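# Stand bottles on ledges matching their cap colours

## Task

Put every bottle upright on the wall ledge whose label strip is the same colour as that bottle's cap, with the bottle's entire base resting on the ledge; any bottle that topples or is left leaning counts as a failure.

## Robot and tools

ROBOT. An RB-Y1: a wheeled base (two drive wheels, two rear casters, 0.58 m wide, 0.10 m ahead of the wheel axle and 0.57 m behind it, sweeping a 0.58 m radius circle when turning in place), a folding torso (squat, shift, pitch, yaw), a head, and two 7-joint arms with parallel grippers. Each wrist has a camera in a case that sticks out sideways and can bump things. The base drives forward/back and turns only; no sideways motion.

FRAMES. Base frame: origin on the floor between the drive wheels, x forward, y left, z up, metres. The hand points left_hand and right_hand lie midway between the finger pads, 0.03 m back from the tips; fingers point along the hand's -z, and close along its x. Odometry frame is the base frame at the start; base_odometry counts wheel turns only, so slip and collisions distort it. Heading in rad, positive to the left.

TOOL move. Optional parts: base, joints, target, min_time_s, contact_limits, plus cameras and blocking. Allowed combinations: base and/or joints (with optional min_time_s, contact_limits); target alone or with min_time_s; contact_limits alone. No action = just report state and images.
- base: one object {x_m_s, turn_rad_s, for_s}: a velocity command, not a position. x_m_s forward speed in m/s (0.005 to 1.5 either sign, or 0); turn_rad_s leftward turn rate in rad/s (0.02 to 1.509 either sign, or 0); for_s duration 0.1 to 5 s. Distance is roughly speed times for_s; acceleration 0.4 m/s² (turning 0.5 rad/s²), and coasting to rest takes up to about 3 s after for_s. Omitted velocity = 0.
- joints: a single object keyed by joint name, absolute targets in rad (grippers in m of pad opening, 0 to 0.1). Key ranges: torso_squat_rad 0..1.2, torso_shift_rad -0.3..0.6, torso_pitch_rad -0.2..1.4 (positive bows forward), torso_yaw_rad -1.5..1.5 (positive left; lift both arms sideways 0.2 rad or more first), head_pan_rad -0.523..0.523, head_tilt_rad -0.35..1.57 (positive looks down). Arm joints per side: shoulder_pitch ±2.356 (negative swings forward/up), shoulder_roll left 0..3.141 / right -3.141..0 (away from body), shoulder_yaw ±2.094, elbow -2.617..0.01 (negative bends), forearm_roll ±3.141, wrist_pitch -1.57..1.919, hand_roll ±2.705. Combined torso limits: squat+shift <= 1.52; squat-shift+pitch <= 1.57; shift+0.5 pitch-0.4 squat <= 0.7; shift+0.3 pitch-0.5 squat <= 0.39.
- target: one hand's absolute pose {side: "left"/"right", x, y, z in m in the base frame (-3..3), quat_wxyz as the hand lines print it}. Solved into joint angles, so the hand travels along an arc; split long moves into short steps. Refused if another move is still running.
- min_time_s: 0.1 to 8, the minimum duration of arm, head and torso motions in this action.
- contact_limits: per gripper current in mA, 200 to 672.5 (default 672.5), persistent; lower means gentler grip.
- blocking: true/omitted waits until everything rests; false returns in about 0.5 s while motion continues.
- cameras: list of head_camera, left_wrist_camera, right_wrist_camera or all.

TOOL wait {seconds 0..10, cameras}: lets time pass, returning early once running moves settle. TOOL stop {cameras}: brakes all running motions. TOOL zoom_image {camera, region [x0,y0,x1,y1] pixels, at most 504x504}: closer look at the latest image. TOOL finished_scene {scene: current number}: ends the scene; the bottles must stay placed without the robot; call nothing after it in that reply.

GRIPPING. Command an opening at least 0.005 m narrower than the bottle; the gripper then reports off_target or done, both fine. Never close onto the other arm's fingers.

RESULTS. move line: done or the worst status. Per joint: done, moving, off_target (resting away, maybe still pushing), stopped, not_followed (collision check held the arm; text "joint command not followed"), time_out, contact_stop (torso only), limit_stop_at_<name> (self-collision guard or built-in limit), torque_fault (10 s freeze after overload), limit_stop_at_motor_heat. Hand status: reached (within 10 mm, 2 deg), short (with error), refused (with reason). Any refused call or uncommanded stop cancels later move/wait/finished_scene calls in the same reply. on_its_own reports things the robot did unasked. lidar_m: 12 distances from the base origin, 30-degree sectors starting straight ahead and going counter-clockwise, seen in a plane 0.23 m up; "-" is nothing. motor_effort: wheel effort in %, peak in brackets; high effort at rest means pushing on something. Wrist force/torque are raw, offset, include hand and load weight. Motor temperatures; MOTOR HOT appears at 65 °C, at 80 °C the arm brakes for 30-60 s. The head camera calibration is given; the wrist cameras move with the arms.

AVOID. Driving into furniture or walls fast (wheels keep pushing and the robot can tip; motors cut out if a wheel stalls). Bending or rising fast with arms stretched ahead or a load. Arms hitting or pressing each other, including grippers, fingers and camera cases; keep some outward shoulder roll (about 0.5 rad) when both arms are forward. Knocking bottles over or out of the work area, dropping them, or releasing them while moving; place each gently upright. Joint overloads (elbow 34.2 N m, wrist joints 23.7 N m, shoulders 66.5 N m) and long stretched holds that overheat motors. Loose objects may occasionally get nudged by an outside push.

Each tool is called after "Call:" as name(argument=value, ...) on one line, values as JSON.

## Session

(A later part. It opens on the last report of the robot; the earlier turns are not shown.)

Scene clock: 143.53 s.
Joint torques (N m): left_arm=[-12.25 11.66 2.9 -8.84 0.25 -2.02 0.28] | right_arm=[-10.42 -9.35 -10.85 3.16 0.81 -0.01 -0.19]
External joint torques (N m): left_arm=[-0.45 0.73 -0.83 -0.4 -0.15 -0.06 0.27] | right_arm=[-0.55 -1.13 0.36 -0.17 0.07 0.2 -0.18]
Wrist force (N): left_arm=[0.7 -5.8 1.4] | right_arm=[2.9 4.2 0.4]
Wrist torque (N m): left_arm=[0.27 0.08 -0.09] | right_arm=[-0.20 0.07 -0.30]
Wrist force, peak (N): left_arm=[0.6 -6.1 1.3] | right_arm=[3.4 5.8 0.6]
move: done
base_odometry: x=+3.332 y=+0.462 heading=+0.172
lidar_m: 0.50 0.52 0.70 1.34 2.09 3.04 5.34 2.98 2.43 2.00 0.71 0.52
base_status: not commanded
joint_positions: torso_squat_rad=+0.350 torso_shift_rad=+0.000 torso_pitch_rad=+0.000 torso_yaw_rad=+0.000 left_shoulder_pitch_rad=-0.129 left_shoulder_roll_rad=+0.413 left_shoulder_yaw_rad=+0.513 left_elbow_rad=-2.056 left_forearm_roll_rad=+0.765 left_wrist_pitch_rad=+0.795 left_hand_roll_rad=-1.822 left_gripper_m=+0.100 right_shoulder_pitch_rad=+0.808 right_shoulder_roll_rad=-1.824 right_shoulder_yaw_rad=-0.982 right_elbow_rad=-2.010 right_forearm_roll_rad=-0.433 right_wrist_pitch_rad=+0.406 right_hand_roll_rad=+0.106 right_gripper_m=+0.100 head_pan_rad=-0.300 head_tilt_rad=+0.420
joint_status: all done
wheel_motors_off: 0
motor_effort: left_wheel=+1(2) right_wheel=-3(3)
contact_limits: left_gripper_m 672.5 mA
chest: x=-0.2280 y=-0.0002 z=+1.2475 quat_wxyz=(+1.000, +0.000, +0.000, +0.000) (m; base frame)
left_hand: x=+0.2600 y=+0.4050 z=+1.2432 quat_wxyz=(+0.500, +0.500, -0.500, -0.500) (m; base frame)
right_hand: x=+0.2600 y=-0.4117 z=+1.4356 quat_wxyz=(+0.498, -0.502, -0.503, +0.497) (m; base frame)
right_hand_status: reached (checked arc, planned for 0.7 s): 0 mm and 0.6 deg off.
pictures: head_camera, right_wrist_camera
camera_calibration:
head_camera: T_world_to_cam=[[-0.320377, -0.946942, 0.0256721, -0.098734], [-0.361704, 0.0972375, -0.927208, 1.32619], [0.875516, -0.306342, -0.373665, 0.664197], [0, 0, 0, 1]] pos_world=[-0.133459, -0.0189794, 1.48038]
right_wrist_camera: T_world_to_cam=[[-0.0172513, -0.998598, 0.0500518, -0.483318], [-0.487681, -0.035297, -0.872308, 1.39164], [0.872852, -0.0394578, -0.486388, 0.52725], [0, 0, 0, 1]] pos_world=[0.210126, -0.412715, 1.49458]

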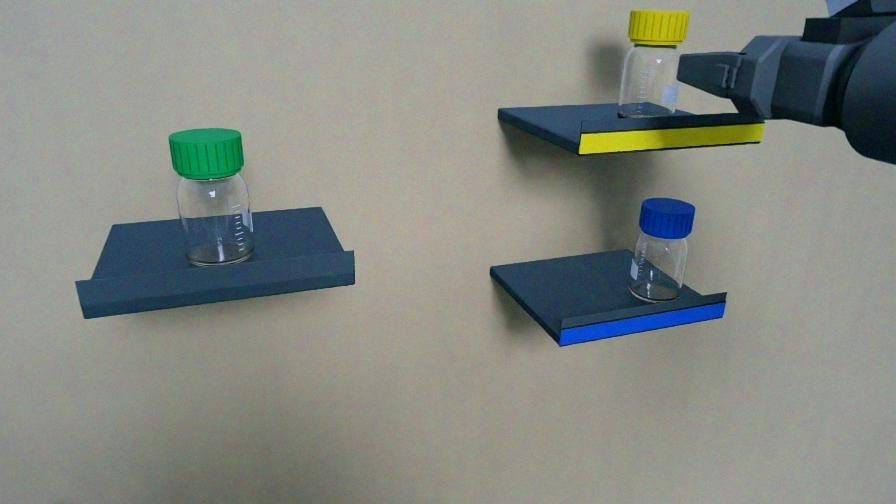

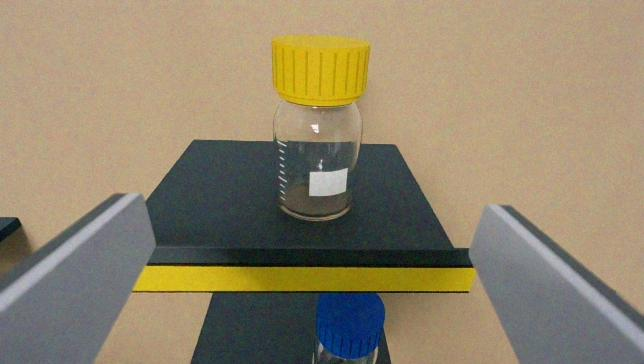

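Call:
move(target={"side":"left","x":0.25,"y":0.25,"z":1.34,"quat_wxyz":[0.5,0.5,-0.5,-0.5]})

Call:
move(target={"side":"left","x":0.275,"y":0.012,"z":1.345,"quat_wxyz":[0.5,0.5,-0.5,-0.5]}, cameras=["head_camera", "left_wrist_camera"])

Scene clock: 145.03 s.
Joint torques (N m): left_arm=[-13.88 5.84 1.36 -5.53 -0.1 -2.3 -0.11] | right_arm=[-10.08 -9.69 -10.68 2.99 0.73 -0.11 -0.05]
External joint torques (N m): left_arm=[0.52 0.96 -0.13 -0.16 0.07 -0.29 -0.12] | right_arm=[-0.2 -1.46 0.53 -0.33 -0.01 0.1 -0.04]
Wrist force (N): left_arm=[0.5 -6.0 1.1] | right_arm=[3.1 4.4 -0.1]
Wrist torque (N m): left_arm=[0.29 0.06 -0.08] | right_arm=[-0.20 0.04 -0.30]
Wrist force, peak (N): left_arm=[1.0 -7.9 0.5] | right_arm=[3.5 5.3 0.4]
move: done
base_odometry: x=+3.332 y=+0.462 heading=+0.172
lidar_m: 0.50 0.52 0.71 1.33 2.11 3.04 5.34 2.98 2.43 2.00 0.72 0.52
base_status: not commanded
joint_positions: torso_squat_rad=+0.350 torso_shift_rad=+0.000 torso_pitch_rad=+0.000 torso_yaw_rad=+0.000 left_shoulder_pitch_rad=-0.475 left_shoulder_roll_rad=+0.216 left_shoulder_yaw_rad=+0.211 left_elbow_rad=-2.407 left_forearm_roll_rad=+0.132 left_wrist_pitch_rad=+1.313 left_hand_roll_rad=-1.469 left_gripper_m=+0.100 right_shoulder_pitch_rad=+0.808 right_shoulder_roll_rad=-1.825 right_shoulder_yaw_rad=-0.982 right_elbow_rad=-2.010 right_forearm_roll_rad=-0.432 right_wrist_pitch_rad=+0.406 right_hand_roll_rad=+0.106 right_gripper_m=+0.100 head_pan_rad=-0.300 head_tilt_rad=+0.420
joint_status: all done
wheel_motors_off: 0
motor_effort: left_wheel=+2(2) right_wheel=-2(2)
contact_limits: left_gripper_m 672.5 mA
chest: x=-0.2280 y=-0.0002 z=+1.2475 quat_wxyz=(+1.000, +0.000, +0.000, +0.000) (m; base frame)
left_hand: x=+0.2500 y=+0.2499 z=+1.3402 quat_wxyz=(+0.500, +0.500, -0.500, -0.500) (m; base frame)
left_hand_status: reached (checked arc, planned for 0.7 s): 0 mm and 0.0 deg off.
right_hand: x=+0.2601 y=-0.4117 z=+1.4356 quat_wxyz=(+0.498, -0.502, -0.503, +0.497) (m; base frame)
pictures: none

Scene clock: 146.77 s.
Joint torques (N m): left_arm=[-16.8 0.43 4.45 -5.81 -0.86 -1.64 -0.09] | right_arm=[-10.22 -9.65 -10.78 3.03 0.79 -0.05 -0.42]
External joint torques (N m): left_arm=[0.35 1.51 0.33 0.51 0.28 0.02 -0.11] | right_arm=[-0.35 -1.42 0.43 -0.29 0.05 0.16 -0.41]
Wrist force (N): left_arm=[0.8 -6.0 1.1] | right_arm=[3.3 4.1 0.8]
Wrist torque (N m): left_arm=[0.29 0.08 -0.08] | right_arm=[-0.18 0.10 -0.29]
Wrist force, peak (N): left_arm=[1.2 -6.4 0.8] | right_arm=[3.9 5.2 0.2]
move: done
base_odometry: x=+3.332 y=+0.462 heading=+0.172
lidar_m: 0.50 0.52 0.71 1.33 2.11 3.04 5.34 2.98 2.43 2.00 0.71 0.52
base_status: not commanded
joint_positions: torso_squat_rad=+0.350 torso_shift_rad=+0.000 torso_pitch_rad=+0.000 torso_yaw_rad=+0.000 left_shoulder_pitch_rad=-0.843 left_shoulder_roll_rad=+0.000 left_shoulder_yaw_rad=-0.479 left_elbow_rad=-1.986 left_forearm_roll_rad=-0.570 left_wrist_pitch_rad=+1.420 left_hand_roll_rad=-0.956 left_gripper_m=+0.100 right_shoulder_pitch_rad=+0.808 right_shoulder_roll_rad=-1.825 right_shoulder_yaw_rad=-0.982 right_elbow_rad=-2.010 right_forearm_roll_rad=-0.432 right_wrist_pitch_rad=+0.406 right_hand_roll_rad=+0.106 right_gripper_m=+0.100 head_pan_rad=-0.300 head_tilt_rad=+0.420
joint_status: all done
wheel_motors_off: 0
motor_effort: left_wheel=+2(2) right_wheel=-3(3)
contact_limits: left_gripper_m 672.5 mA
chest: x=-0.2280 y=-0.0002 z=+1.2475 quat_wxyz=(+1.000, +0.000, +0.000, +0.000) (m; base frame)
left_hand: x=+0.2748 y=+0.0118 z=+1.3453 quat_wxyz=(+0.500, +0.500, -0.500, -0.500) (m; base frame)
left_hand_status: reached (checked arc, planned for 1.0 s): 0 mm and 0.1 deg off.
right_hand: x=+0.2601 y=-0.4116 z=+1.4356 quat_wxyz=(+0.498, -0.502, -0.503, +0.497) (m; base frame)
pictures: head_camera, left_wrist_camera
camera_calibration:
head_camera: T_world_to_cam=[[-0.320342, -0.946952, 0.0257593, -0.0987636], [-0.361735, 0.0971484, -0.927206, 1.32617], [0.875516, -0.306341, -0.373666, 0.664229], [0, 0, 0, 1]] pos_world=[-0.133459, -0.0188792, 1.48038]
left_wrist_camera: T_world_to_cam=[[-0.0365555, -0.99932, -0.00482518, 0.027275], [-0.466202, 0.0213242, -0.884421, 1.34497], [0.883923, -0.030081, -0.466664, 0.459412], [0, 0, 0, 1]] pos_world=[0.221939, 0.0123955, 1.40404]

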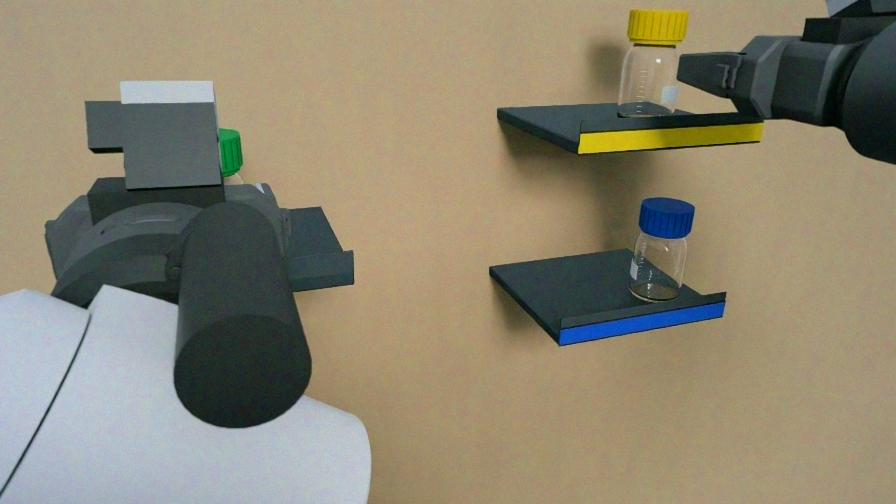

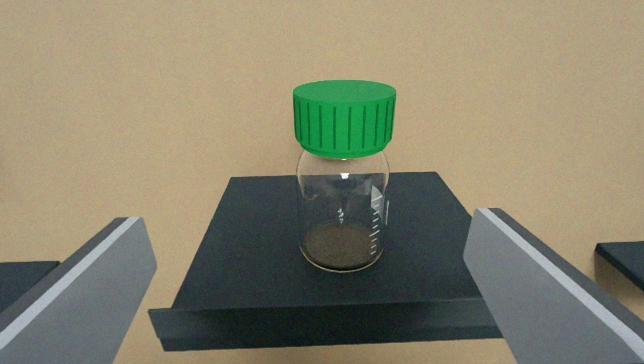

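Call:
move(target={"side":"left","x":0.34,"y":-0.002,"z":1.341,"quat_wxyz":[0.5,0.5,-0.5,-0.5]}, cameras=["left_wrist_camera"])

Scene clock: 149.07 s.
Joint torques (N m): left_arm=[-20.35 1.72 5.15 -7.29 -1.18 -1.34 0.41] | right_arm=[-10.34 -9.66 -10.36 3.13 0.84 -0.07 -0.13]
External joint torques (N m): left_arm=[-0.47 0.97 0.61 0.14 0.05 0.17 0.4] | right_arm=[-0.46 -1.43 0.84 -0.19 0.1 0.14 -0.12]
Wrist force (N): left_arm=[0.9 -5.6 1.2] | right_arm=[3.2 5.0 1.5]
Wrist torque (N m): left_arm=[0.25 0.09 -0.08] | right_arm=[-0.33 0.06 -0.26]
Wrist force, peak (N): left_arm=[0.9 -7.4 1.6] | right_arm=[4.2 4.9 0.6]
move: done
base_odometry: x=+3.332 y=+0.462 heading=+0.172
lidar_m: 0.49 0.52 0.71 1.34 2.11 3.04 5.34 2.98 2.42 2.00 0.72 0.52
base_status: not commanded
joint_positions: torso_squat_rad=+0.350 torso_shift_rad=+0.000 torso_pitch_rad=+0.000 torso_yaw_rad=+0.000 left_shoulder_pitch_rad=-0.969 left_shoulder_roll_rad=+0.013 left_shoulder_yaw_rad=-0.418 left_elbow_rad=-1.667 left_forearm_roll_rad=-0.531 left_wrist_pitch_rad=+1.233 left_hand_roll_rad=-0.841 left_gripper_m=+0.100 right_shoulder_pitch_rad=+0.808 right_shoulder_roll_rad=-1.825 right_shoulder_yaw_rad=-0.982 right_elbow_rad=-2.010 right_forearm_roll_rad=-0.432 right_wrist_pitch_rad=+0.406 right_hand_roll_rad=+0.106 right_gripper_m=+0.100 head_pan_rad=-0.300 head_tilt_rad=+0.420
joint_status: all done
wheel_motors_off: 0
motor_effort: left_wheel=+2(2) right_wheel=-3(3)
contact_limits: left_gripper_m 672.5 mA
chest: x=-0.2280 y=-0.0002 z=+1.2475 quat_wxyz=(+1.000, +0.000, +0.000, +0.000) (m; base frame)
left_hand: x=+0.3398 y=-0.0021 z=+1.3412 quat_wxyz=(+0.500, +0.500, -0.500, -0.500) (m; base frame)
left_hand_status: reached (checked arc, planned for 0.7 s): 0 mm and 0.0 deg off.
right_hand: x=+0.2601 y=-0.4116 z=+1.4356 quat_wxyz=(+0.498, -0.502, -0.503, +0.497) (m; base frame)
pictures: left_wrist_camera
camera_calibration:
left_wrist_camera: T_world_to_cam=[[-0.0365167, -0.99932, -0.00517213, 0.016117], [-0.46647, 0.0216222, -0.884273, 1.37181], [0.883783, -0.029878, -0.466942, 0.400053], [0, 0, 0, 1]] pos_world=[0.286938, -0.00160275, 1.39994]

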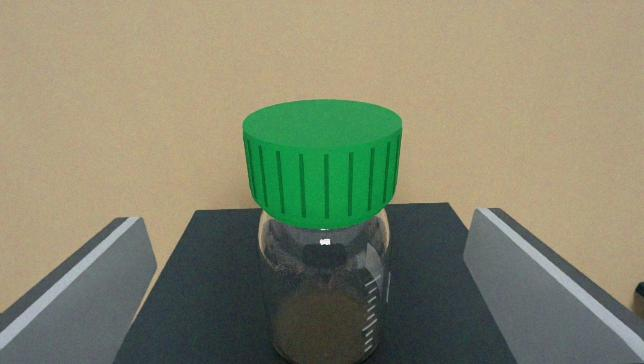

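Call:
move(target={"side":"left","x":0.391,"y":-0.006,"z":1.336,"quat_wxyz":[0.5,0.5,-0.5,-0.5]})

Call:
move(joints={"left_gripper_m":0.03,"head_pan_rad":0.3}, cameras=["head_camera", "left_wrist_camera"])

Scene clock: 150.50 s.
Joint torques (N m): left_arm=[-22.18 3.53 5.26 -7.93 -1.28 -1.25 0.29] | right_arm=[-10.5 -9.16 -10.73 3.01 0.7 -0.2 -0.17]
External joint torques (N m): left_arm=[-0.18 0.89 0.66 0.22 -0.04 0.12 0.27] | right_arm=[-0.62 -0.94 0.48 -0.31 -0.04 0.02 -0.16]
Wrist force (N): left_arm=[0.6 -5.9 1.2] | right_arm=[4.3 4.7 1.6]
Wrist torque (N m): left_arm=[0.29 0.08 -0.10] | right_arm=[-0.33 0.26 -0.28]
Wrist force, peak (N): left_arm=[0.8 -7.3 1.4] | right_arm=[4.3 4.7 1.6]
move: done
base_odometry: x=+3.332 y=+0.462 heading=+0.172
lidar_m: 0.49 0.51 0.71 1.33 2.10 3.04 5.34 2.98 2.43 2.00 0.72 0.52
base_status: not commanded
joint_positions: torso_squat_rad=+0.350 torso_shift_rad=+0.000 torso_pitch_rad=+0.000 torso_yaw_rad=+0.000 left_shoulder_pitch_rad=-1.084 left_shoulder_roll_rad=+0.028 left_shoulder_yaw_rad=-0.380 left_elbow_rad=-1.385 left_forearm_roll_rad=-0.516 left_wrist_pitch_rad=+1.069 left_hand_roll_rad=-0.742 left_gripper_m=+0.100 right_shoulder_pitch_rad=+0.808 right_shoulder_roll_rad=-1.825 right_shoulder_yaw_rad=-0.982 right_elbow_rad=-2.010 right_forearm_roll_rad=-0.432 right_wrist_pitch_rad=+0.406 right_hand_roll_rad=+0.106 right_gripper_m=+0.100 head_pan_rad=-0.300 head_tilt_rad=+0.420
joint_status: all done
wheel_motors_off: 0
motor_effort: left_wheel=+2(2) right_wheel=-2(3)
contact_limits: left_gripper_m 672.5 mA
chest: x=-0.2280 y=-0.0002 z=+1.2475 quat_wxyz=(+1.000, +0.000, +0.000, +0.000) (m; base frame)
left_hand: x=+0.3908 y=-0.0062 z=+1.3363 quat_wxyz=(+0.500, +0.500, -0.500, -0.500) (m; base frame)
left_hand_status: reached (checked arc, planned for 0.6 s): 0 mm and 0.0 deg off.
right_hand: x=+0.2601 y=-0.4116 z=+1.4356 quat_wxyz=(+0.498, -0.502, -0.503, +0.497) (m; base frame)
pictures: none

Scene clock: 151.80 s.
Joint torques (N m): left_arm=[-22.88 3.09 5.39 -7.91 -1.17 -1.3 0.28] | right_arm=[-10.17 -9.55 -10.15 3.02 0.76 -0.1 -0.22]
External joint torques (N m): left_arm=[-0.88 0.45 0.79 0.24 0.08 0.07 0.27] | right_arm=[-0.29 -1.33 1.06 -0.29 0.02 0.11 -0.21]
Wrist force (N): left_arm=[1.5 -5.6 1.2] | right_arm=[3.6 4.0 0.7]
Wrist torque (N m): left_arm=[0.28 0.07 -0.08] | right_arm=[-0.14 0.14 -0.24]
Wrist force, peak (N): left_arm=[1.0 -6.3 1.0] | right_arm=[3.7 5.3 1.3]
move: off_target
base_odometry: x=+3.332 y=+0.462 heading=+0.172
lidar_m: 0.50 0.52 0.71 1.33 2.11 3.04 5.34 2.97 2.42 2.00 0.72 0.52
base_status: not commanded
joint_positions: torso_squat_rad=+0.350 torso_shift_rad=+0.000 torso_pitch_rad=+0.000 torso_yaw_rad=+0.000 left_shoulder_pitch_rad=-1.084 left_shoulder_roll_rad=+0.028 left_shoulder_yaw_rad=-0.380 left_elbow_rad=-1.385 left_forearm_roll_rad=-0.516 left_wrist_pitch_rad=+1.069 left_hand_roll_rad=-0.742 left_gripper_m=+0.054 right_shoulder_pitch_rad=+0.808 right_shoulder_roll_rad=-1.825 right_shoulder_yaw_rad=-0.982 right_elbow_rad=-2.010 right_forearm_roll_rad=-0.432 right_wrist_pitch_rad=+0.406 right_hand_roll_rad=+0.106 right_gripper_m=+0.100 head_pan_rad=+0.300 head_tilt_rad=+0.420
joint_status: left_gripper_m off_target (ended at +0.054, target +0.030); the others done
wheel_motors_off: 0
motor_effort: left_wheel=+2(2) right_wheel=-3(3)
contact_limits: left_gripper_m 672.5 mA
chest: x=-0.2280 y=-0.0002 z=+1.2475 quat_wxyz=(+1.000, +0.000, +0.000, +0.000) (m; base frame)
left_hand: x=+0.3908 y=-0.0062 z=+1.3363 quat_wxyz=(+0.500, +0.500, -0.500, -0.500) (m; base frame)
right_hand: x=+0.2601 y=-0.4116 z=+1.4356 quat_wxyz=(+0.498, -0.502, -0.503, +0.497) (m; base frame)
pictures: head_camera, left_wrist_camera
camera_calibration:
head_camera: T_world_to_cam=[[0.270307, -0.96243, 0.0257289, 0.0228971], [-0.353006, -0.123936, -0.927376, 1.32811], [0.895724, 0.241593, -0.373244, 0.66796], [0, 0, 0, 1]] pos_world=[-0.135668, 0.0252629, 1.48038]
left_wrist_camera: T_world_to_cam=[[-0.036564, -0.999317, -0.00526376, 0.0140973], [-0.466388, 0.0217227, -0.884314, 1.39134], [0.883825, -0.0298791, -0.466863, 0.352537], [0, 0, 0, 1]] pos_world=[0.337838, -0.00560238, 1.39504]

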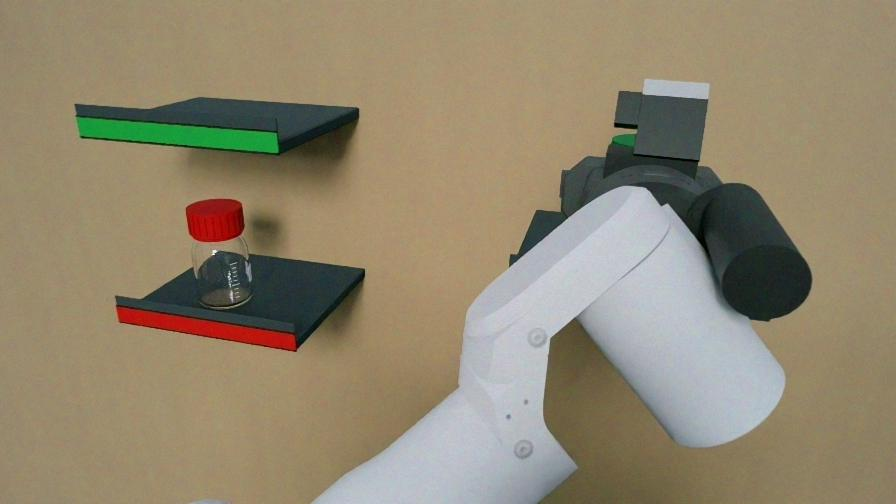

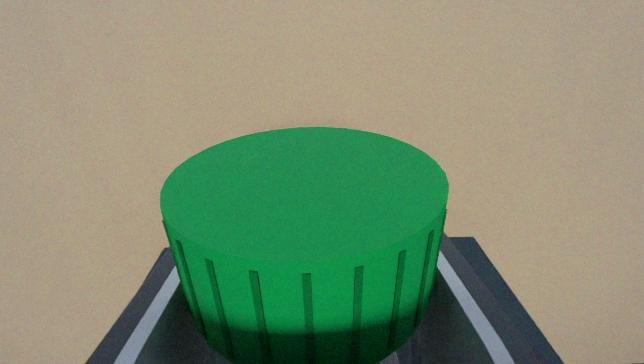

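Call:
move(target={"side":"left","x":0.389,"y":-0.005,"z":1.37,"quat_wxyz":[0.5,0.5,-0.5,-0.5]}, cameras=["left_wrist_camera"])

Call:
move(target={"side":"left","x":0.335,"y":0.0,"z":1.374,"quat_wxyz":[0.5,0.5,-0.5,-0.5]})

Call:
move(target={"side":"left","x":0.27,"y":0.02,"z":1.38,"quat_wxyz":[0.5,0.5,-0.5,-0.5]}, cameras=["left_wrist_camera", "head_camera"])

Scene clock: 155.03 s.
Joint torques (N m): left_arm=[-23.19 4.99 5.36 -7.86 -1.41 -1.74 0.23] | right_arm=[-10.44 -9.32 -10.37 3.1 0.74 -0.14 -0.11]
External joint torques (N m): left_arm=[-0.97 1.39 0.74 -0.12 -0.19 -0.29 0.21] | right_arm=[-0.56 -1.09 0.83 -0.22 0 0.07 -0.1]
Wrist force (N): left_arm=[0.8 -7.2 0.9] | right_arm=[3.0 4.9 0.6]
Wrist torque (N m): left_arm=[0.25 0.08 0.03] | right_arm=[-0.31 0.09 -0.28]
Wrist force, peak (N): left_arm=[0.2 -9.4 0.7] | right_arm=[4.2 5.0 0.1]
move: done
base_odometry: x=+3.332 y=+0.462 heading=+0.172
lidar_m: 0.49 0.51 0.71 1.34 2.11 3.04 5.35 2.97 2.43 2.00 0.72 0.51
base_status: not commanded
joint_positions: torso_squat_rad=+0.350 torso_shift_rad=+0.000 torso_pitch_rad=+0.000 torso_yaw_rad=+0.000 left_shoulder_pitch_rad=-1.161 left_shoulder_roll_rad=+0.036 left_shoulder_yaw_rad=-0.341 left_elbow_rad=-1.387 left_forearm_roll_rad=-0.459 left_wrist_pitch_rad=+1.119 left_hand_roll_rad=-0.799 left_gripper_m=+0.054 right_shoulder_pitch_rad=+0.808 right_shoulder_roll_rad=-1.825 right_shoulder_yaw_rad=-0.982 right_elbow_rad=-2.010 right_forearm_roll_rad=-0.432 right_wrist_pitch_rad=+0.406 right_hand_roll_rad=+0.106 right_gripper_m=+0.100 head_pan_rad=+0.300 head_tilt_rad=+0.420
joint_status: all done
wheel_motors_off: 0
motor_effort: left_wheel=+2(2) right_wheel=-1(3)
contact_limits: left_gripper_m 672.5 mA
chest: x=-0.2280 y=-0.0002 z=+1.2475 quat_wxyz=(+1.000, +0.000, +0.000, +0.000) (m; base frame)
left_hand: x=+0.3889 y=-0.0052 z=+1.3702 quat_wxyz=(+0.500, +0.500, -0.500, -0.500) (m; base frame)
left_hand_status: reached (checked arc, planned for 0.3 s): 0 mm and 0.0 deg off.
right_hand: x=+0.2601 y=-0.4116 z=+1.4357 quat_wxyz=(+0.498, -0.502, -0.503, +0.497) (m; base frame)
pictures: left_wrist_camera
camera_calibration:
left_wrist_camera: T_world_to_cam=[[-0.0363801, -0.999325, -0.00512621, 0.0149468], [-0.466476, 0.0215179, -0.884272, 1.42038], [0.883785, -0.0297786, -0.466944, 0.370202], [0, 0, 0, 1]] pos_world=[0.335938, -0.00460282, 1.42894]

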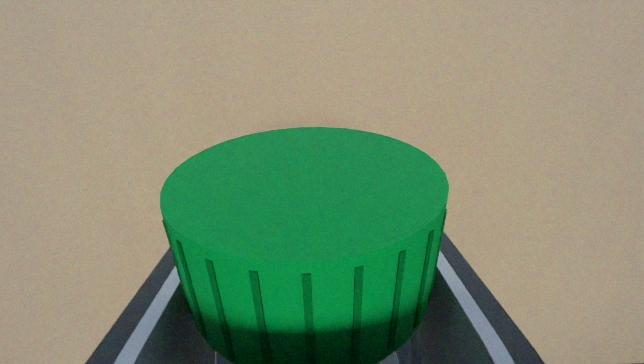

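Scene clock: 156.00 s.
Joint torques (N m): left_arm=[-22.1 1.7 3.29 -8.03 -1.38 -2.28 0.29] | right_arm=[-10.02 -9.58 -10.76 3.13 0.85 -0.18 -0.31]
External joint torques (N m): left_arm=[-2.03 0.01 -1.28 -1.18 -0.2 -0.7 0.28] | right_arm=[-0.14 -1.35 0.44 -0.19 0.11 0.03 -0.3]
Wrist force (N): left_arm=[0.8 -7.7 0.7] | right_arm=[3.3 4.0 0.4]
Wrist torque (N m): left_arm=[0.32 0.07 0.02] | right_arm=[-0.19 0.09 -0.28]
Wrist force, peak (N): left_arm=[0.7 -9.3 1.5] | right_arm=[3.6 4.9 0.3]
move: done
base_odometry: x=+3.332 y=+0.462 heading=+0.172
lidar_m: 0.49 0.52 0.71 1.33 2.10 3.04 5.34 2.98 2.43 1.99 0.72 0.52
base_status: not commanded
joint_positions: torso_squat_rad=+0.350 torso_shift_rad=+0.000 torso_pitch_rad=+0.000 torso_yaw_rad=+0.000 left_shoulder_pitch_rad=-1.048 left_shoulder_roll_rad=+0.017 left_shoulder_yaw_rad=-0.374 left_elbow_rad=-1.682 left_forearm_roll_rad=-0.481 left_wrist_pitch_rad=+1.299 left_hand_roll_rad=-0.896 left_gripper_m=+0.054 right_shoulder_pitch_rad=+0.808 right_shoulder_roll_rad=-1.825 right_shoulder_yaw_rad=-0.982 right_elbow_rad=-2.010 right_forearm_roll_rad=-0.432 right_wrist_pitch_rad=+0.406 right_hand_roll_rad=+0.106 right_gripper_m=+0.100 head_pan_rad=+0.300 head_tilt_rad=+0.420
joint_status: all done
wheel_motors_off: 0
motor_effort: left_wheel=+2(2) right_wheel=-3(3)
contact_limits: left_gripper_m 672.5 mA
chest: x=-0.2280 y=-0.0002 z=+1.2475 quat_wxyz=(+1.000, +0.000, +0.000, +0.000) (m; base frame)
left_hand: x=+0.3351 y=+0.0002 z=+1.3740 quat_wxyz=(+0.500, +0.500, -0.500, -0.500) (m; base frame)
left_hand_status: reached (checked arc, planned for 0.6 s): 0 mm and 0.0 deg off.
right_hand: x=+0.2601 y=-0.4116 z=+1.4357 quat_wxyz=(+0.498, -0.502, -0.503, +0.497) (m; base frame)
pictures: none

Scene clock: 157.07 s.
Joint torques (N m): left_arm=[-18.91 0.93 2.72 -6.47 -1.29 -2.36 0.35] | right_arm=[-10.22 -9.55 -10.77 3.03 0.65 -0.14 -0.21]
External joint torques (N m): left_arm=[-1.42 0.75 -1.48 -1.03 -0.24 -0.63 0.33] | right_arm=[-0.34 -1.32 0.44 -0.29 -0.09 0.08 -0.21]
Wrist force (N): left_arm=[0.7 -7.3 1.0] | right_arm=[3.0 4.4 0.0]
Wrist torque (N m): left_arm=[0.26 0.07 0.02] | right_arm=[-0.22 0.11 -0.30]
Wrist force, peak (N): left_arm=[-0.1 -9.2 1.0] | right_arm=[3.9 4.9 0.8]
move: done
base_odometry: x=+3.332 y=+0.462 heading=+0.172
lidar_m: 0.49 0.51 0.71 1.33 2.11 3.04 5.34 2.98 2.42 2.00 0.72 0.52
base_status: not commanded
joint_positions: torso_squat_rad=+0.350 torso_shift_rad=+0.000 torso_pitch_rad=+0.000 torso_yaw_rad=+0.000 left_shoulder_pitch_rad=-0.942 left_shoulder_roll_rad=+0.010 left_shoulder_yaw_rad=-0.415 left_elbow_rad=-2.010 left_forearm_roll_rad=-0.505 left_wrist_pitch_rad=+1.506 left_hand_roll_rad=-1.016 left_gripper_m=+0.054 right_shoulder_pitch_rad=+0.808 right_shoulder_roll_rad=-1.825 right_shoulder_yaw_rad=-0.982 right_elbow_rad=-2.010 right_forearm_roll_rad=-0.432 right_wrist_pitch_rad=+0.406 right_hand_roll_rad=+0.106 right_gripper_m=+0.100 head_pan_rad=+0.300 head_tilt_rad=+0.420
joint_status: all done
wheel_motors_off: 0
motor_effort: left_wheel=+2(2) right_wheel=-2(3)
contact_limits: left_gripper_m 672.5 mA
chest: x=-0.2280 y=-0.0002 z=+1.2475 quat_wxyz=(+1.000, +0.000, +0.000, +0.000) (m; base frame)
left_hand: x=+0.2701 y=+0.0201 z=+1.3800 quat_wxyz=(+0.500, +0.500, -0.500, -0.500) (m; base frame)
left_hand_status: reached (checked arc, planned for 0.7 s): 0 mm and 0.0 deg off.
right_hand: x=+0.2601 y=-0.4116 z=+1.4357 quat_wxyz=(+0.498, -0.502, -0.503, +0.497) (m; base frame)
pictures: head_camera, left_wrist_camera
camera_calibration:
head_camera: T_world_to_cam=[[0.270307, -0.96243, 0.0257289, 0.0228971], [-0.353006, -0.123936, -0.927376, 1.32811], [0.895724, 0.241593, -0.373244, 0.66796], [0, 0, 0, 1]] pos_world=[-0.135668, 0.0252629, 1.48038]
left_wrist_camera: T_world_to_cam=[[-0.0356631, -0.999352, -0.00480197, 0.0353396], [-0.467102, 0.0209166, -0.883956, 1.37291], [0.883484, -0.0292816, -0.467546, 0.481407], [0, 0, 0, 1]] pos_world=[0.217234, 0.0206965, 1.43884]

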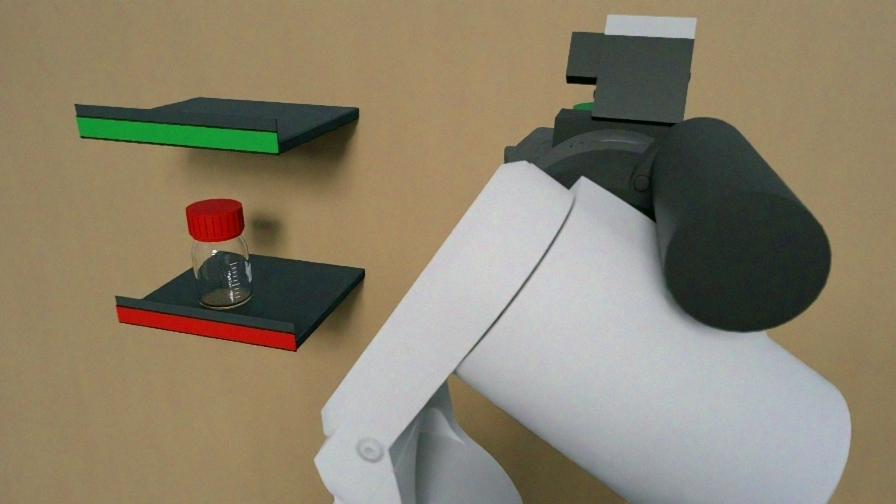

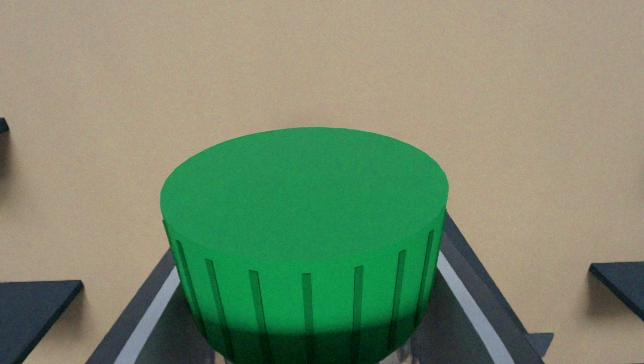

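Call:
move(target={"side":"left","x":0.255,"y":0.25,"z":1.44,"quat_wxyz":[0.5,0.5,-0.5,-0.5]})

Call:
move(target={"side":"left","x":0.26,"y":0.405,"z":1.482,"quat_wxyz":[0.5,0.5,-0.5,-0.5]}, cameras=["left_wrist_camera", "head_camera"])

Scene clock: 158.77 s.
Joint torques (N m): left_arm=[-17.88 7.18 0.68 -3.28 -0.72 -2.48 0.52] | right_arm=[-10.07 -9.31 -10.46 3.21 0.7 -0.09 -0.08]
External joint torques (N m): left_arm=[-0.92 0.23 -1.4 -0.58 -0.35 -0.49 0.5] | right_arm=[-0.19 -1.08 0.75 -0.11 -0.04 0.12 -0.07]
Wrist force (N): left_arm=[0.3 -7.3 0.9] | right_arm=[2.9 4.7 0.8]
Wrist torque (N m): left_arm=[0.27 0.03 0.04] | right_arm=[-0.29 0.05 -0.34]
Wrist force, peak (N): left_arm=[1.1 -8.4 0.7] | right_arm=[3.6 5.1 0.6]
move: done
base_odometry: x=+3.332 y=+0.462 heading=+0.172
lidar_m: 0.50 0.52 0.71 1.33 2.10 3.04 5.34 2.98 2.43 2.01 0.72 0.52
base_status: not commanded
joint_positions: torso_squat_rad=+0.350 torso_shift_rad=+0.000 torso_pitch_rad=+0.000 torso_yaw_rad=+0.000 left_shoulder_pitch_rad=-0.860 left_shoulder_roll_rad=+0.385 left_shoulder_yaw_rad=+0.256 left_elbow_rad=-2.287 left_forearm_roll_rad=+0.192 left_wrist_pitch_rad=+1.596 left_hand_roll_rad=-1.388 left_gripper_m=+0.054 right_shoulder_pitch_rad=+0.808 right_shoulder_roll_rad=-1.825 right_shoulder_yaw_rad=-0.982 right_elbow_rad=-2.010 right_forearm_roll_rad=-0.432 right_wrist_pitch_rad=+0.406 right_hand_roll_rad=+0.106 right_gripper_m=+0.100 head_pan_rad=+0.300 head_tilt_rad=+0.420
joint_status: all done
wheel_motors_off: 0
motor_effort: left_wheel=+1(2) right_wheel=-2(3)
contact_limits: left_gripper_m 672.5 mA
chest: x=-0.2280 y=-0.0002 z=+1.2475 quat_wxyz=(+1.000, +0.000, +0.000, +0.000) (m; base frame)
left_hand: x=+0.2546 y=+0.2501 z=+1.4401 quat_wxyz=(+0.500, +0.500, -0.500, -0.499) (m; base frame)
left_hand_status: reached (checked arc, planned for 0.9 s): 0 mm and 0.1 deg off.
right_hand: x=+0.2601 y=-0.4116 z=+1.4357 quat_wxyz=(+0.498, -0.502, -0.503, +0.497) (m; base frame)
pictures: none

Scene clock: 160.00 s.
Joint torques (N m): left_arm=[-18.41 12.19 -1.21 -4.15 -0.07 -2.39 0.5] | right_arm=[-10.22 -8.83 -10.41 3.25 0.6 -0.12 -0.53]
External joint torques (N m): left_arm=[-1.56 0.48 -1.54 -0.31 -0.29 -0.37 0.49] | right_arm=[-0.34 -0.61 0.79 -0.07 -0.14 0.09 -0.52]
Wrist force (N): left_arm=[0.8 -7.6 0.8] | right_arm=[3.5 4.7 0.4]
Wrist torque (N m): left_arm=[0.30 0.11 0.03] | right_arm=[-0.29 0.13 -0.31]
Wrist force, peak (N): left_arm=[1.3 -9.1 1.1] | right_arm=[4.1 5.0 0.5]
move: done
base_odometry: x=+3.332 y=+0.462 heading=+0.172
lidar_m: 0.50 0.52 0.70 1.34 2.10 3.04 5.35 2.98 2.43 2.01 0.72 0.52
base_status: not commanded
joint_positions: torso_squat_rad=+0.350 torso_shift_rad=+0.000 torso_pitch_rad=+0.000 torso_yaw_rad=+0.000 left_shoulder_pitch_rad=-0.906 left_shoulder_roll_rad=+0.650 left_shoulder_yaw_rad=+0.656 left_elbow_rad=-1.939 left_forearm_roll_rad=+0.596 left_wrist_pitch_rad=+1.518 left_hand_roll_rad=-1.673 left_gripper_m=+0.054 right_shoulder_pitch_rad=+0.808 right_shoulder_roll_rad=-1.825 right_shoulder_yaw_rad=-0.982 right_elbow_rad=-2.010 right_forearm_roll_rad=-0.432 right_wrist_pitch_rad=+0.406 right_hand_roll_rad=+0.106 right_gripper_m=+0.100 head_pan_rad=+0.300 head_tilt_rad=+0.420
joint_status: all done
wheel_motors_off: 0
motor_effort: left_wheel=+2(2) right_wheel=-1(3)
contact_limits: left_gripper_m 672.5 mA
chest: x=-0.2280 y=-0.0002 z=+1.2475 quat_wxyz=(+1.000, +0.000, +0.000, +0.000) (m; base frame)
left_hand: x=+0.2597 y=+0.4051 z=+1.4820 quat_wxyz=(+0.500, +0.500, -0.500, -0.500) (m; base frame)
left_hand_status: reached (checked arc, planned for 0.7 s): 0 mm and 0.1 deg off.
right_hand: x=+0.2601 y=-0.4116 z=+1.4356 quat_wxyz=(+0.498, -0.502, -0.503, +0.497) (m; base frame)
pictures: head_camera, left_wrist_camera
camera_calibration:
head_camera: T_world_to_cam=[[0.270309, -0.96243, 0.0257273, 0.0228999], [-0.353088, -0.123958, -0.927342, 1.32805], [0.895691, 0.241585, -0.37333, 0.668083], [0, 0, 0, 1]] pos_world=[-0.135668, 0.025263, 1.48038]
left_wrist_camera: T_world_to_cam=[[-0.0350782, -0.999373, -0.00479925, 0.420089], [-0.466332, 0.0206153, -0.88437, 1.45072], [0.883914, -0.028784, -0.466763, 0.548147], [0, 0, 0, 1]] pos_world=[0.206738, 0.405697, 1.54084]

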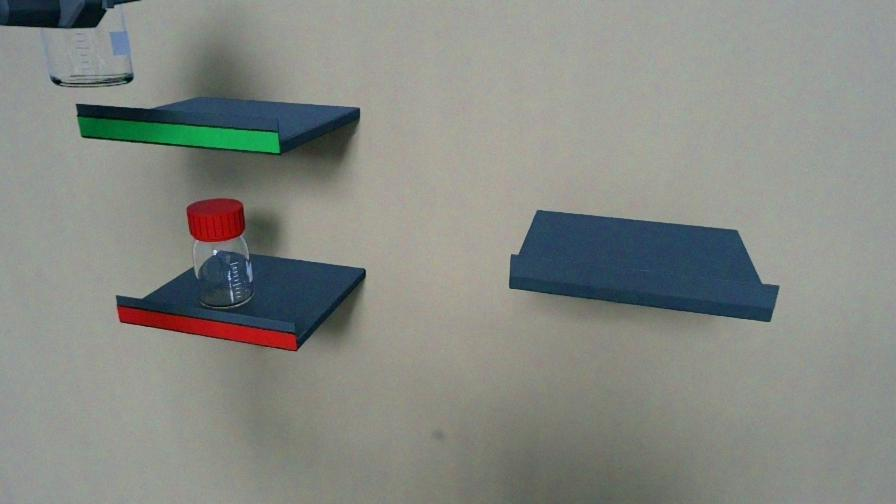

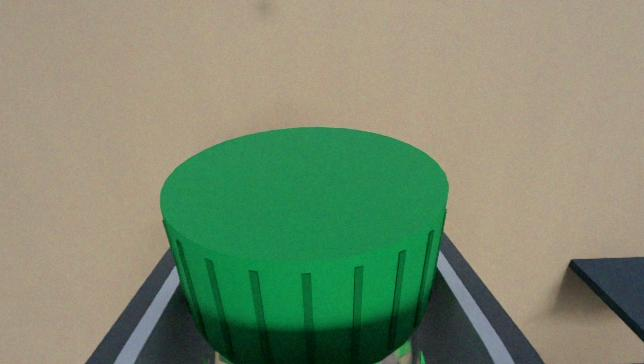

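Call:
move(target={"side":"left","x":0.325,"y":0.399,"z":1.48,"quat_wxyz":[0.5,0.5,-0.5,-0.5]})

Call:
move(target={"side":"left","x":0.385,"y":0.398,"z":1.472,"quat_wxyz":[0.5,0.5,-0.5,-0.5]}, cameras=["left_wrist_camera", "head_camera"])

Scene clock: 164.30 s.
Joint torques (N m): left_arm=[-21.29 12.61 -0.19 -5.92 0.2 -2.31 0.04] | right_arm=[-10.49 -9.21 -10.88 3.22 0.77 -0.11 -0.21]
External joint torques (N m): left_arm=[-1.8 1 -0.65 -0.32 -0.15 -0.31 0.02] | right_arm=[-0.61 -0.98 0.32 -0.1 0.03 0.1 -0.2]
Wrist force (N): left_arm=[0.7 -7.4 0.9] | right_arm=[3.4 5.0 1.0]
Wrist torque (N m): left_arm=[0.26 0.07 0.05] | right_arm=[-0.30 0.12 -0.30]
Wrist force, peak (N): left_arm=[0.0 -8.2 2.0] | right_arm=[3.6 5.3 0.5]
move: done
base_odometry: x=+3.332 y=+0.462 heading=+0.172
lidar_m: 0.50 0.52 0.71 1.33 2.10 3.04 5.34 2.98 2.42 2.00 0.72 0.52
base_status: not commanded
joint_positions: torso_squat_rad=+0.350 torso_shift_rad=+0.000 torso_pitch_rad=+0.000 torso_yaw_rad=+0.000 left_shoulder_pitch_rad=-0.995 left_shoulder_roll_rad=+0.611 left_shoulder_yaw_rad=+0.565 left_elbow_rad=-1.694 left_forearm_roll_rad=+0.511 left_wrist_pitch_rad=+1.327 left_hand_roll_rad=-1.740 left_gripper_m=+0.054 right_shoulder_pitch_rad=+0.808 right_shoulder_roll_rad=-1.825 right_shoulder_yaw_rad=-0.982 right_elbow_rad=-2.010 right_forearm_roll_rad=-0.432 right_wrist_pitch_rad=+0.406 right_hand_roll_rad=+0.106 right_gripper_m=+0.100 head_pan_rad=+0.300 head_tilt_rad=+0.420
joint_status: all done
wheel_motors_off: 0
motor_effort: left_wheel=+2(2) right_wheel=-2(3)
contact_limits: left_gripper_m 672.5 mA
chest: x=-0.2280 y=-0.0002 z=+1.2475 quat_wxyz=(+1.000, +0.000, +0.000, +0.000) (m; base frame)
left_hand: x=+0.3249 y=+0.3990 z=+1.4800 quat_wxyz=(+0.500, +0.500, -0.500, -0.500) (m; base frame)
left_hand_status: reached (checked arc, planned for 0.6 s): 0 mm and 0.0 deg off.
right_hand: x=+0.2601 y=-0.4116 z=+1.4356 quat_wxyz=(+0.498, -0.502, -0.503, +0.497) (m; base frame)
pictures: none

Scene clock: 165.37 s.
Joint torques (N m): left_arm=[-23.83 12.94 -1.03 -7.81 0.25 -2.32 0.14] | right_arm=[-10.56 -9.17 -10.36 3.21 0.74 -0.19 -0.13]
External joint torques (N m): left_arm=[-1.96 1.3 -1.34 -0.5 -0.24 -0.36 0.13] | right_arm=[-0.68 -0.94 0.84 -0.11 0 0.02 -0.12]
Wrist force (N): left_arm=[0.8 -7.5 1.1] | right_arm=[3.1 4.9 0.5]
Wrist torque (N m): left_arm=[0.28 0.09 0.03] | right_arm=[-0.27 0.05 -0.27]
Wrist force, peak (N): left_arm=[-0.1 -8.7 1.8] | right_arm=[3.3 5.1 0.9]
move: done
base_odometry: x=+3.332 y=+0.462 heading=+0.172
lidar_m: 0.50 0.51 0.70 1.33 2.11 3.04 5.34 2.98 2.42 2.00 0.72 0.52
base_status: not commanded
joint_positions: torso_squat_rad=+0.350 torso_shift_rad=+0.000 torso_pitch_rad=+0.000 torso_yaw_rad=+0.000 left_shoulder_pitch_rad=-1.093 left_shoulder_roll_rad=+0.588 left_shoulder_yaw_rad=+0.520 left_elbow_rad=-1.409 left_forearm_roll_rad=+0.472 left_wrist_pitch_rad=+1.126 left_hand_roll_rad=-1.827 left_gripper_m=+0.054 right_shoulder_pitch_rad=+0.808 right_shoulder_roll_rad=-1.825 right_shoulder_yaw_rad=-0.982 right_elbow_rad=-2.010 right_forearm_roll_rad=-0.432 right_wrist_pitch_rad=+0.406 right_hand_roll_rad=+0.106 right_gripper_m=+0.100 head_pan_rad=+0.300 head_tilt_rad=+0.420
joint_status: all done
wheel_motors_off: 0
motor_effort: left_wheel=+2(2) right_wheel=-1(3)
contact_limits: left_gripper_m 672.5 mA
chest: x=-0.2280 y=-0.0002 z=+1.2475 quat_wxyz=(+1.000, +0.000, +0.000, +0.000) (m; base frame)
left_hand: x=+0.3848 y=+0.3981 z=+1.4720 quat_wxyz=(+0.500, +0.500, -0.500, -0.500) (m; base frame)
left_hand_status: reached (checked arc, planned for 0.6 s): 0 mm and 0.0 deg off.
right_hand: x=+0.2601 y=-0.4116 z=+1.4356 quat_wxyz=(+0.498, -0.502, -0.503, +0.497) (m; base frame)
pictures: head_camera, left_wrist_camera
camera_calibration:
head_camera: T_world_to_cam=[[0.2703, -0.962433, 0.025705, 0.0229317], [-0.353095, -0.123935, -0.927343, 1.32805], [0.895691, 0.241585, -0.37333, 0.668082], [0, 0, 0, 1]] pos_world=[-0.135668, 0.0252629, 1.48038]
left_wrist_camera: T_world_to_cam=[[-0.0356203, -0.999353, -0.00495613, 0.417747], [-0.466626, 0.0210172, -0.884205, 1.50004], [0.883737, -0.029183, -0.467073, 0.433391], [0, 0, 0, 1]] pos_world=[0.331836, 0.398597, 1.53084]

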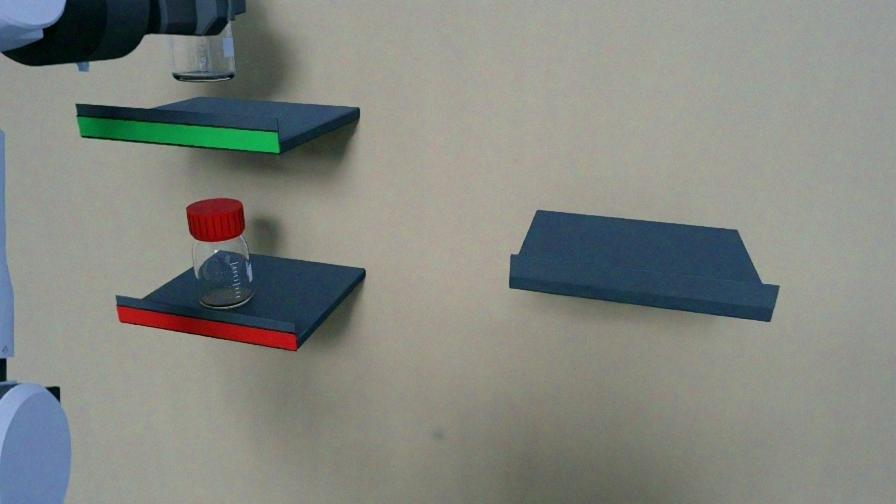

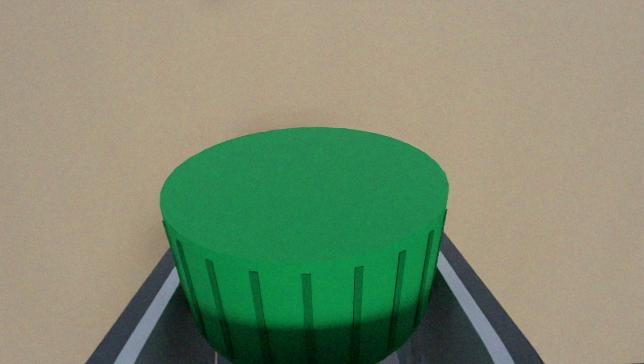

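Call:
move(target={"side":"left","x":0.385,"y":0.398,"z":1.447,"quat_wxyz":[0.5,0.5,-0.5,-0.5]})

Call:
move(target={"side":"left","x":0.385,"y":0.398,"z":1.442,"quat_wxyz":[0.5,0.5,-0.5,-0.5]}, cameras=["head_camera"])

Call:
zoom_image(camera="head_camera", region=[60, 0, 380, 180])

Scene clock: 167.20 s.
Joint torques (N m): left_arm=[-24.07 12.6 0.75 -9.16 0.45 -2.61 0.06] | right_arm=[-10.22 -9.28 -10.1 3.22 0.7 -0.1 -0.16]
External joint torques (N m): left_arm=[-2.39 0.73 0.42 -1.65 -0.06 -0.66 0.05] | right_arm=[-0.34 -1.06 1.1 -0.1 -0.04 0.11 -0.15]
Wrist force (N): left_arm=[1.1 -7.5 1.1] | right_arm=[2.8 3.9 0.5]
Wrist torque (N m): left_arm=[0.30 0.12 0.02] | right_arm=[-0.18 0.03 -0.25]
Wrist force, peak (N): left_arm=[-0.1 -9.4 0.7] | right_arm=[3.9 4.9 0.5]
move: done
base_odometry: x=+3.332 y=+0.462 heading=+0.172
lidar_m: 0.50 0.52 0.71 1.33 2.10 3.03 5.34 2.98 2.43 2.00 0.72 0.52
base_status: not commanded
joint_positions: torso_squat_rad=+0.350 torso_shift_rad=+0.000 torso_pitch_rad=+0.000 torso_yaw_rad=+0.000 left_shoulder_pitch_rad=-1.022 left_shoulder_roll_rad=+0.554 left_shoulder_yaw_rad=+0.532 left_elbow_rad=-1.457 left_forearm_roll_rad=+0.483 left_wrist_pitch_rad=+1.100 left_hand_roll_rad=-1.839 left_gripper_m=+0.054 right_shoulder_pitch_rad=+0.808 right_shoulder_roll_rad=-1.825 right_shoulder_yaw_rad=-0.982 right_elbow_rad=-2.010 right_forearm_roll_rad=-0.432 right_wrist_pitch_rad=+0.406 right_hand_roll_rad=+0.106 right_gripper_m=+0.100 head_pan_rad=+0.300 head_tilt_rad=+0.420
joint_status: all done
wheel_motors_off: 0
motor_effort: left_wheel=+2(2) right_wheel=-2(3)
contact_limits: left_gripper_m 672.5 mA
chest: x=-0.2280 y=-0.0002 z=+1.2475 quat_wxyz=(+1.000, +0.000, +0.000, +0.000) (m; base frame)
left_hand: x=+0.3851 y=+0.3980 z=+1.4468 quat_wxyz=(+0.500, +0.500, -0.500, -0.500) (m; base frame)
left_hand_status: reached (checked arc, planned for 0.3 s): 0 mm and 0.0 deg off.
right_hand: x=+0.2601 y=-0.4116 z=+1.4356 quat_wxyz=(+0.498, -0.502, -0.503, +0.497) (m; base frame)
pictures: none

Scene clock: 167.77 s.
Joint torques (N m): left_arm=[-23.88 12.98 0.6 -9.15 0.41 -2.48 0.12] | right_arm=[-10.6 -8.59 -10.91 3.07 0.75 -0.34 -0.02]
External joint torques (N m): left_arm=[-2.25 1.08 0.26 -1.6 -0.1 -0.53 0.11] | right_arm=[-0.72 -0.37 0.29 -0.25 0.01 -0.13 -0.01]
Wrist force (N): left_arm=[0.7 -7.5 1.2] | right_arm=[3.0 4.7 1.2]
Wrist torque (N m): left_arm=[0.31 0.06 0.02] | right_arm=[-0.32 0.08 -0.30]
Wrist force, peak (N): left_arm=[1.8 -8.9 1.1] | right_arm=[4.2 4.6 0.4]
move: done
base_odometry: x=+3.332 y=+0.462 heading=+0.172
lidar_m: 0.50 0.51 0.71 1.33 2.09 3.05 5.34 2.98 2.43 2.00 0.72 0.52
base_status: not commanded
joint_positions: torso_squat_rad=+0.350 torso_shift_rad=+0.000 torso_pitch_rad=+0.000 torso_yaw_rad=+0.000 left_shoulder_pitch_rad=-1.009 left_shoulder_roll_rad=+0.547 left_shoulder_yaw_rad=+0.534 left_elbow_rad=-1.465 left_forearm_roll_rad=+0.486 left_wrist_pitch_rad=+1.094 left_hand_roll_rad=-1.842 left_gripper_m=+0.054 right_shoulder_pitch_rad=+0.808 right_shoulder_roll_rad=-1.825 right_shoulder_yaw_rad=-0.982 right_elbow_rad=-2.010 right_forearm_roll_rad=-0.432 right_wrist_pitch_rad=+0.406 right_hand_roll_rad=+0.106 right_gripper_m=+0.100 head_pan_rad=+0.300 head_tilt_rad=+0.420
joint_status: all done
wheel_motors_off: 0
motor_effort: left_wheel=+2(2) right_wheel=-1(3)
contact_limits: left_gripper_m 672.5 mA
chest: x=-0.2280 y=-0.0002 z=+1.2475 quat_wxyz=(+1.000, +0.000, +0.000, +0.000) (m; base frame)
left_hand: x=+0.3851 y=+0.3980 z=+1.4419 quat_wxyz=(+0.500, +0.500, -0.500, -0.500) (m; base frame)
left_hand_status: reached (checked arc, planned for 0.1 s): 0 mm and 0.0 deg off.
right_hand: x=+0.2601 y=-0.4116 z=+1.4356 quat_wxyz=(+0.498, -0.502, -0.503, +0.497) (m; base frame)
pictures: head_camera
camera_calibration:
head_camera: T_world_to_cam=[[0.2703, -0.962433, 0.025705, 0.0229317], [-0.353095, -0.123935, -0.927343, 1.32805], [0.895691, 0.241585, -0.37333, 0.668082], [0, 0, 0, 1]] pos_world=[-0.135668, 0.0252629, 1.48038]

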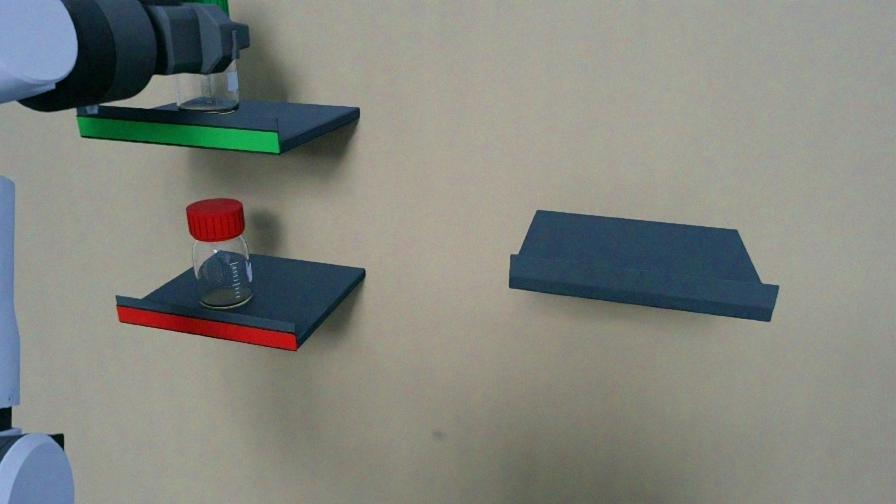

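Scaled by 1.575 from the camera's 896x504 image, which has a finer 1280x720 frame.

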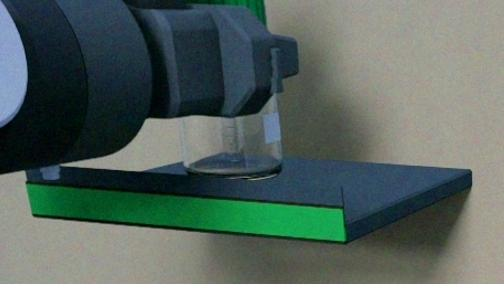

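Call:
move(target={"side":"left","x":0.385,"y":0.398,"z":1.437,"quat_wxyz":[0.5,0.5,-0.5,-0.5]})

Call:
move(target={"side":"left","x":0.385,"y":0.398,"z":1.434,"quat_wxyz":[0.5,0.5,-0.5,-0.5]})

Scene clock: 168.67 s.
Joint torques (N m): left_arm=[-23.45 12.97 0.66 -9.24 0.39 -2.59 0.16] | right_arm=[-10.45 -9.41 -10.55 3.12 0.57 -0.09 -0.46]
External joint torques (N m): left_arm=[-1.86 1.04 0.32 -1.64 -0.13 -0.64 0.15] | right_arm=[-0.57 -1.18 0.65 -0.2 -0.17 0.12 -0.45]
Wrist force (N): left_arm=[0.7 -7.6 1.2] | right_arm=[4.0 4.6 0.3]
Wrist torque (N m): left_arm=[0.31 0.08 0.03] | right_arm=[-0.32 0.18 -0.26]
Wrist force, peak (N): left_arm=[1.8 -8.9 0.8] | right_arm=[3.9 5.2 1.3]
move: done
base_odometry: x=+3.332 y=+0.462 heading=+0.172
lidar_m: 0.49 0.52 0.71 1.33 2.11 3.04 5.34 2.97 2.42 2.00 0.72 0.52
base_status: not commanded
joint_positions: torso_squat_rad=+0.350 torso_shift_rad=+0.000 torso_pitch_rad=+0.000 torso_yaw_rad=+0.000 left_shoulder_pitch_rad=-0.995 left_shoulder_roll_rad=+0.541 left_shoulder_yaw_rad=+0.536 left_elbow_rad=-1.473 left_forearm_roll_rad=+0.488 left_wrist_pitch_rad=+1.088 left_hand_roll_rad=-1.845 left_gripper_m=+0.054 right_shoulder_pitch_rad=+0.808 right_shoulder_roll_rad=-1.825 right_shoulder_yaw_rad=-0.982 right_elbow_rad=-2.010 right_forearm_roll_rad=-0.432 right_wrist_pitch_rad=+0.406 right_hand_roll_rad=+0.106 right_gripper_m=+0.100 head_pan_rad=+0.300 head_tilt_rad=+0.420
joint_status: all done
wheel_motors_off: 0
motor_effort: left_wheel=+2(3) right_wheel=-1(3)
contact_limits: left_gripper_m 672.5 mA
chest: x=-0.2280 y=-0.0002 z=+1.2475 quat_wxyz=(+1.000, +0.000, +0.000, +0.000) (m; base frame)
left_hand: x=+0.3851 y=+0.3980 z=+1.4369 quat_wxyz=(+0.500, +0.500, -0.500, -0.500) (m; base frame)
left_hand_status: reached (checked arc, planned for 0.1 s): 0 mm and 0.0 deg off.
right_hand: x=+0.2601 y=-0.4116 z=+1.4356 quat_wxyz=(+0.498, -0.502, -0.503, +0.497) (m; base frame)
pictures: none

Scene clock: 169.20 s.
Joint torques (N m): left_arm=[-21.02 11.67 1.04 -7.34 0.41 -1.15 0.15] | right_arm=[-10 -8.69 -10.69 3.35 0.61 -0.04 -0.23]
External joint torques (N m): left_arm=[0.54 -0.28 0.69 0.28 -0.11 0.82 0.13] | right_arm=[-0.12 -0.46 0.51 0.03 -0.13 0.17 -0.22]
Wrist force (N): left_arm=[-0.7 -4.1 2.0] | right_arm=[2.8 5.4 0.7]
Wrist torque (N m): left_arm=[0.34 0.11 -0.10] | right_arm=[-0.34 0.04 -0.31]
Wrist force, peak (N): left_arm=[1.1 -7.4 1.1] | right_arm=[2.8 5.4 0.7]
move: done
base_odometry: x=+3.332 y=+0.462 heading=+0.172
lidar_m: 0.49 0.52 0.71 1.33 2.10 3.04 5.34 2.98 2.43 2.00 0.72 0.52
base_status: not commanded
joint_positions: torso_squat_rad=+0.350 torso_shift_rad=+0.000 torso_pitch_rad=+0.000 torso_yaw_rad=+0.000 left_shoulder_pitch_rad=-0.987 left_shoulder_roll_rad=+0.537 left_shoulder_yaw_rad=+0.537 left_elbow_rad=-1.479 left_forearm_roll_rad=+0.490 left_wrist_pitch_rad=+1.084 left_hand_roll_rad=-1.847 left_gripper_m=+0.054 right_shoulder_pitch_rad=+0.808 right_shoulder_roll_rad=-1.825 right_shoulder_yaw_rad=-0.982 right_elbow_rad=-2.010 right_forearm_roll_rad=-0.432 right_wrist_pitch_rad=+0.406 right_hand_roll_rad=+0.106 right_gripper_m=+0.100 head_pan_rad=+0.300 head_tilt_rad=+0.420
joint_status: all done
wheel_motors_off: 0
motor_effort: left_wheel=+2(3) right_wheel=-2(3)
contact_limits: left_gripper_m 672.5 mA
chest: x=-0.2281 y=-0.0002 z=+1.2475 quat_wxyz=(+1.000, +0.000, +0.000, +0.000) (m; base frame)
left_hand: x=+0.3848 y=+0.3980 z=+1.4346 quat_wxyz=(+0.500, +0.500, -0.500, -0.500) (m; base frame)
left_hand_status: reached (checked arc, planned for 0.1 s): 1 mm and 0.1 deg off.
right_hand: x=+0.2600 y=-0.4116 z=+1.4357 quat_wxyz=(+0.498, -0.502, -0.503, +0.497) (m; base frame)
pictures: none


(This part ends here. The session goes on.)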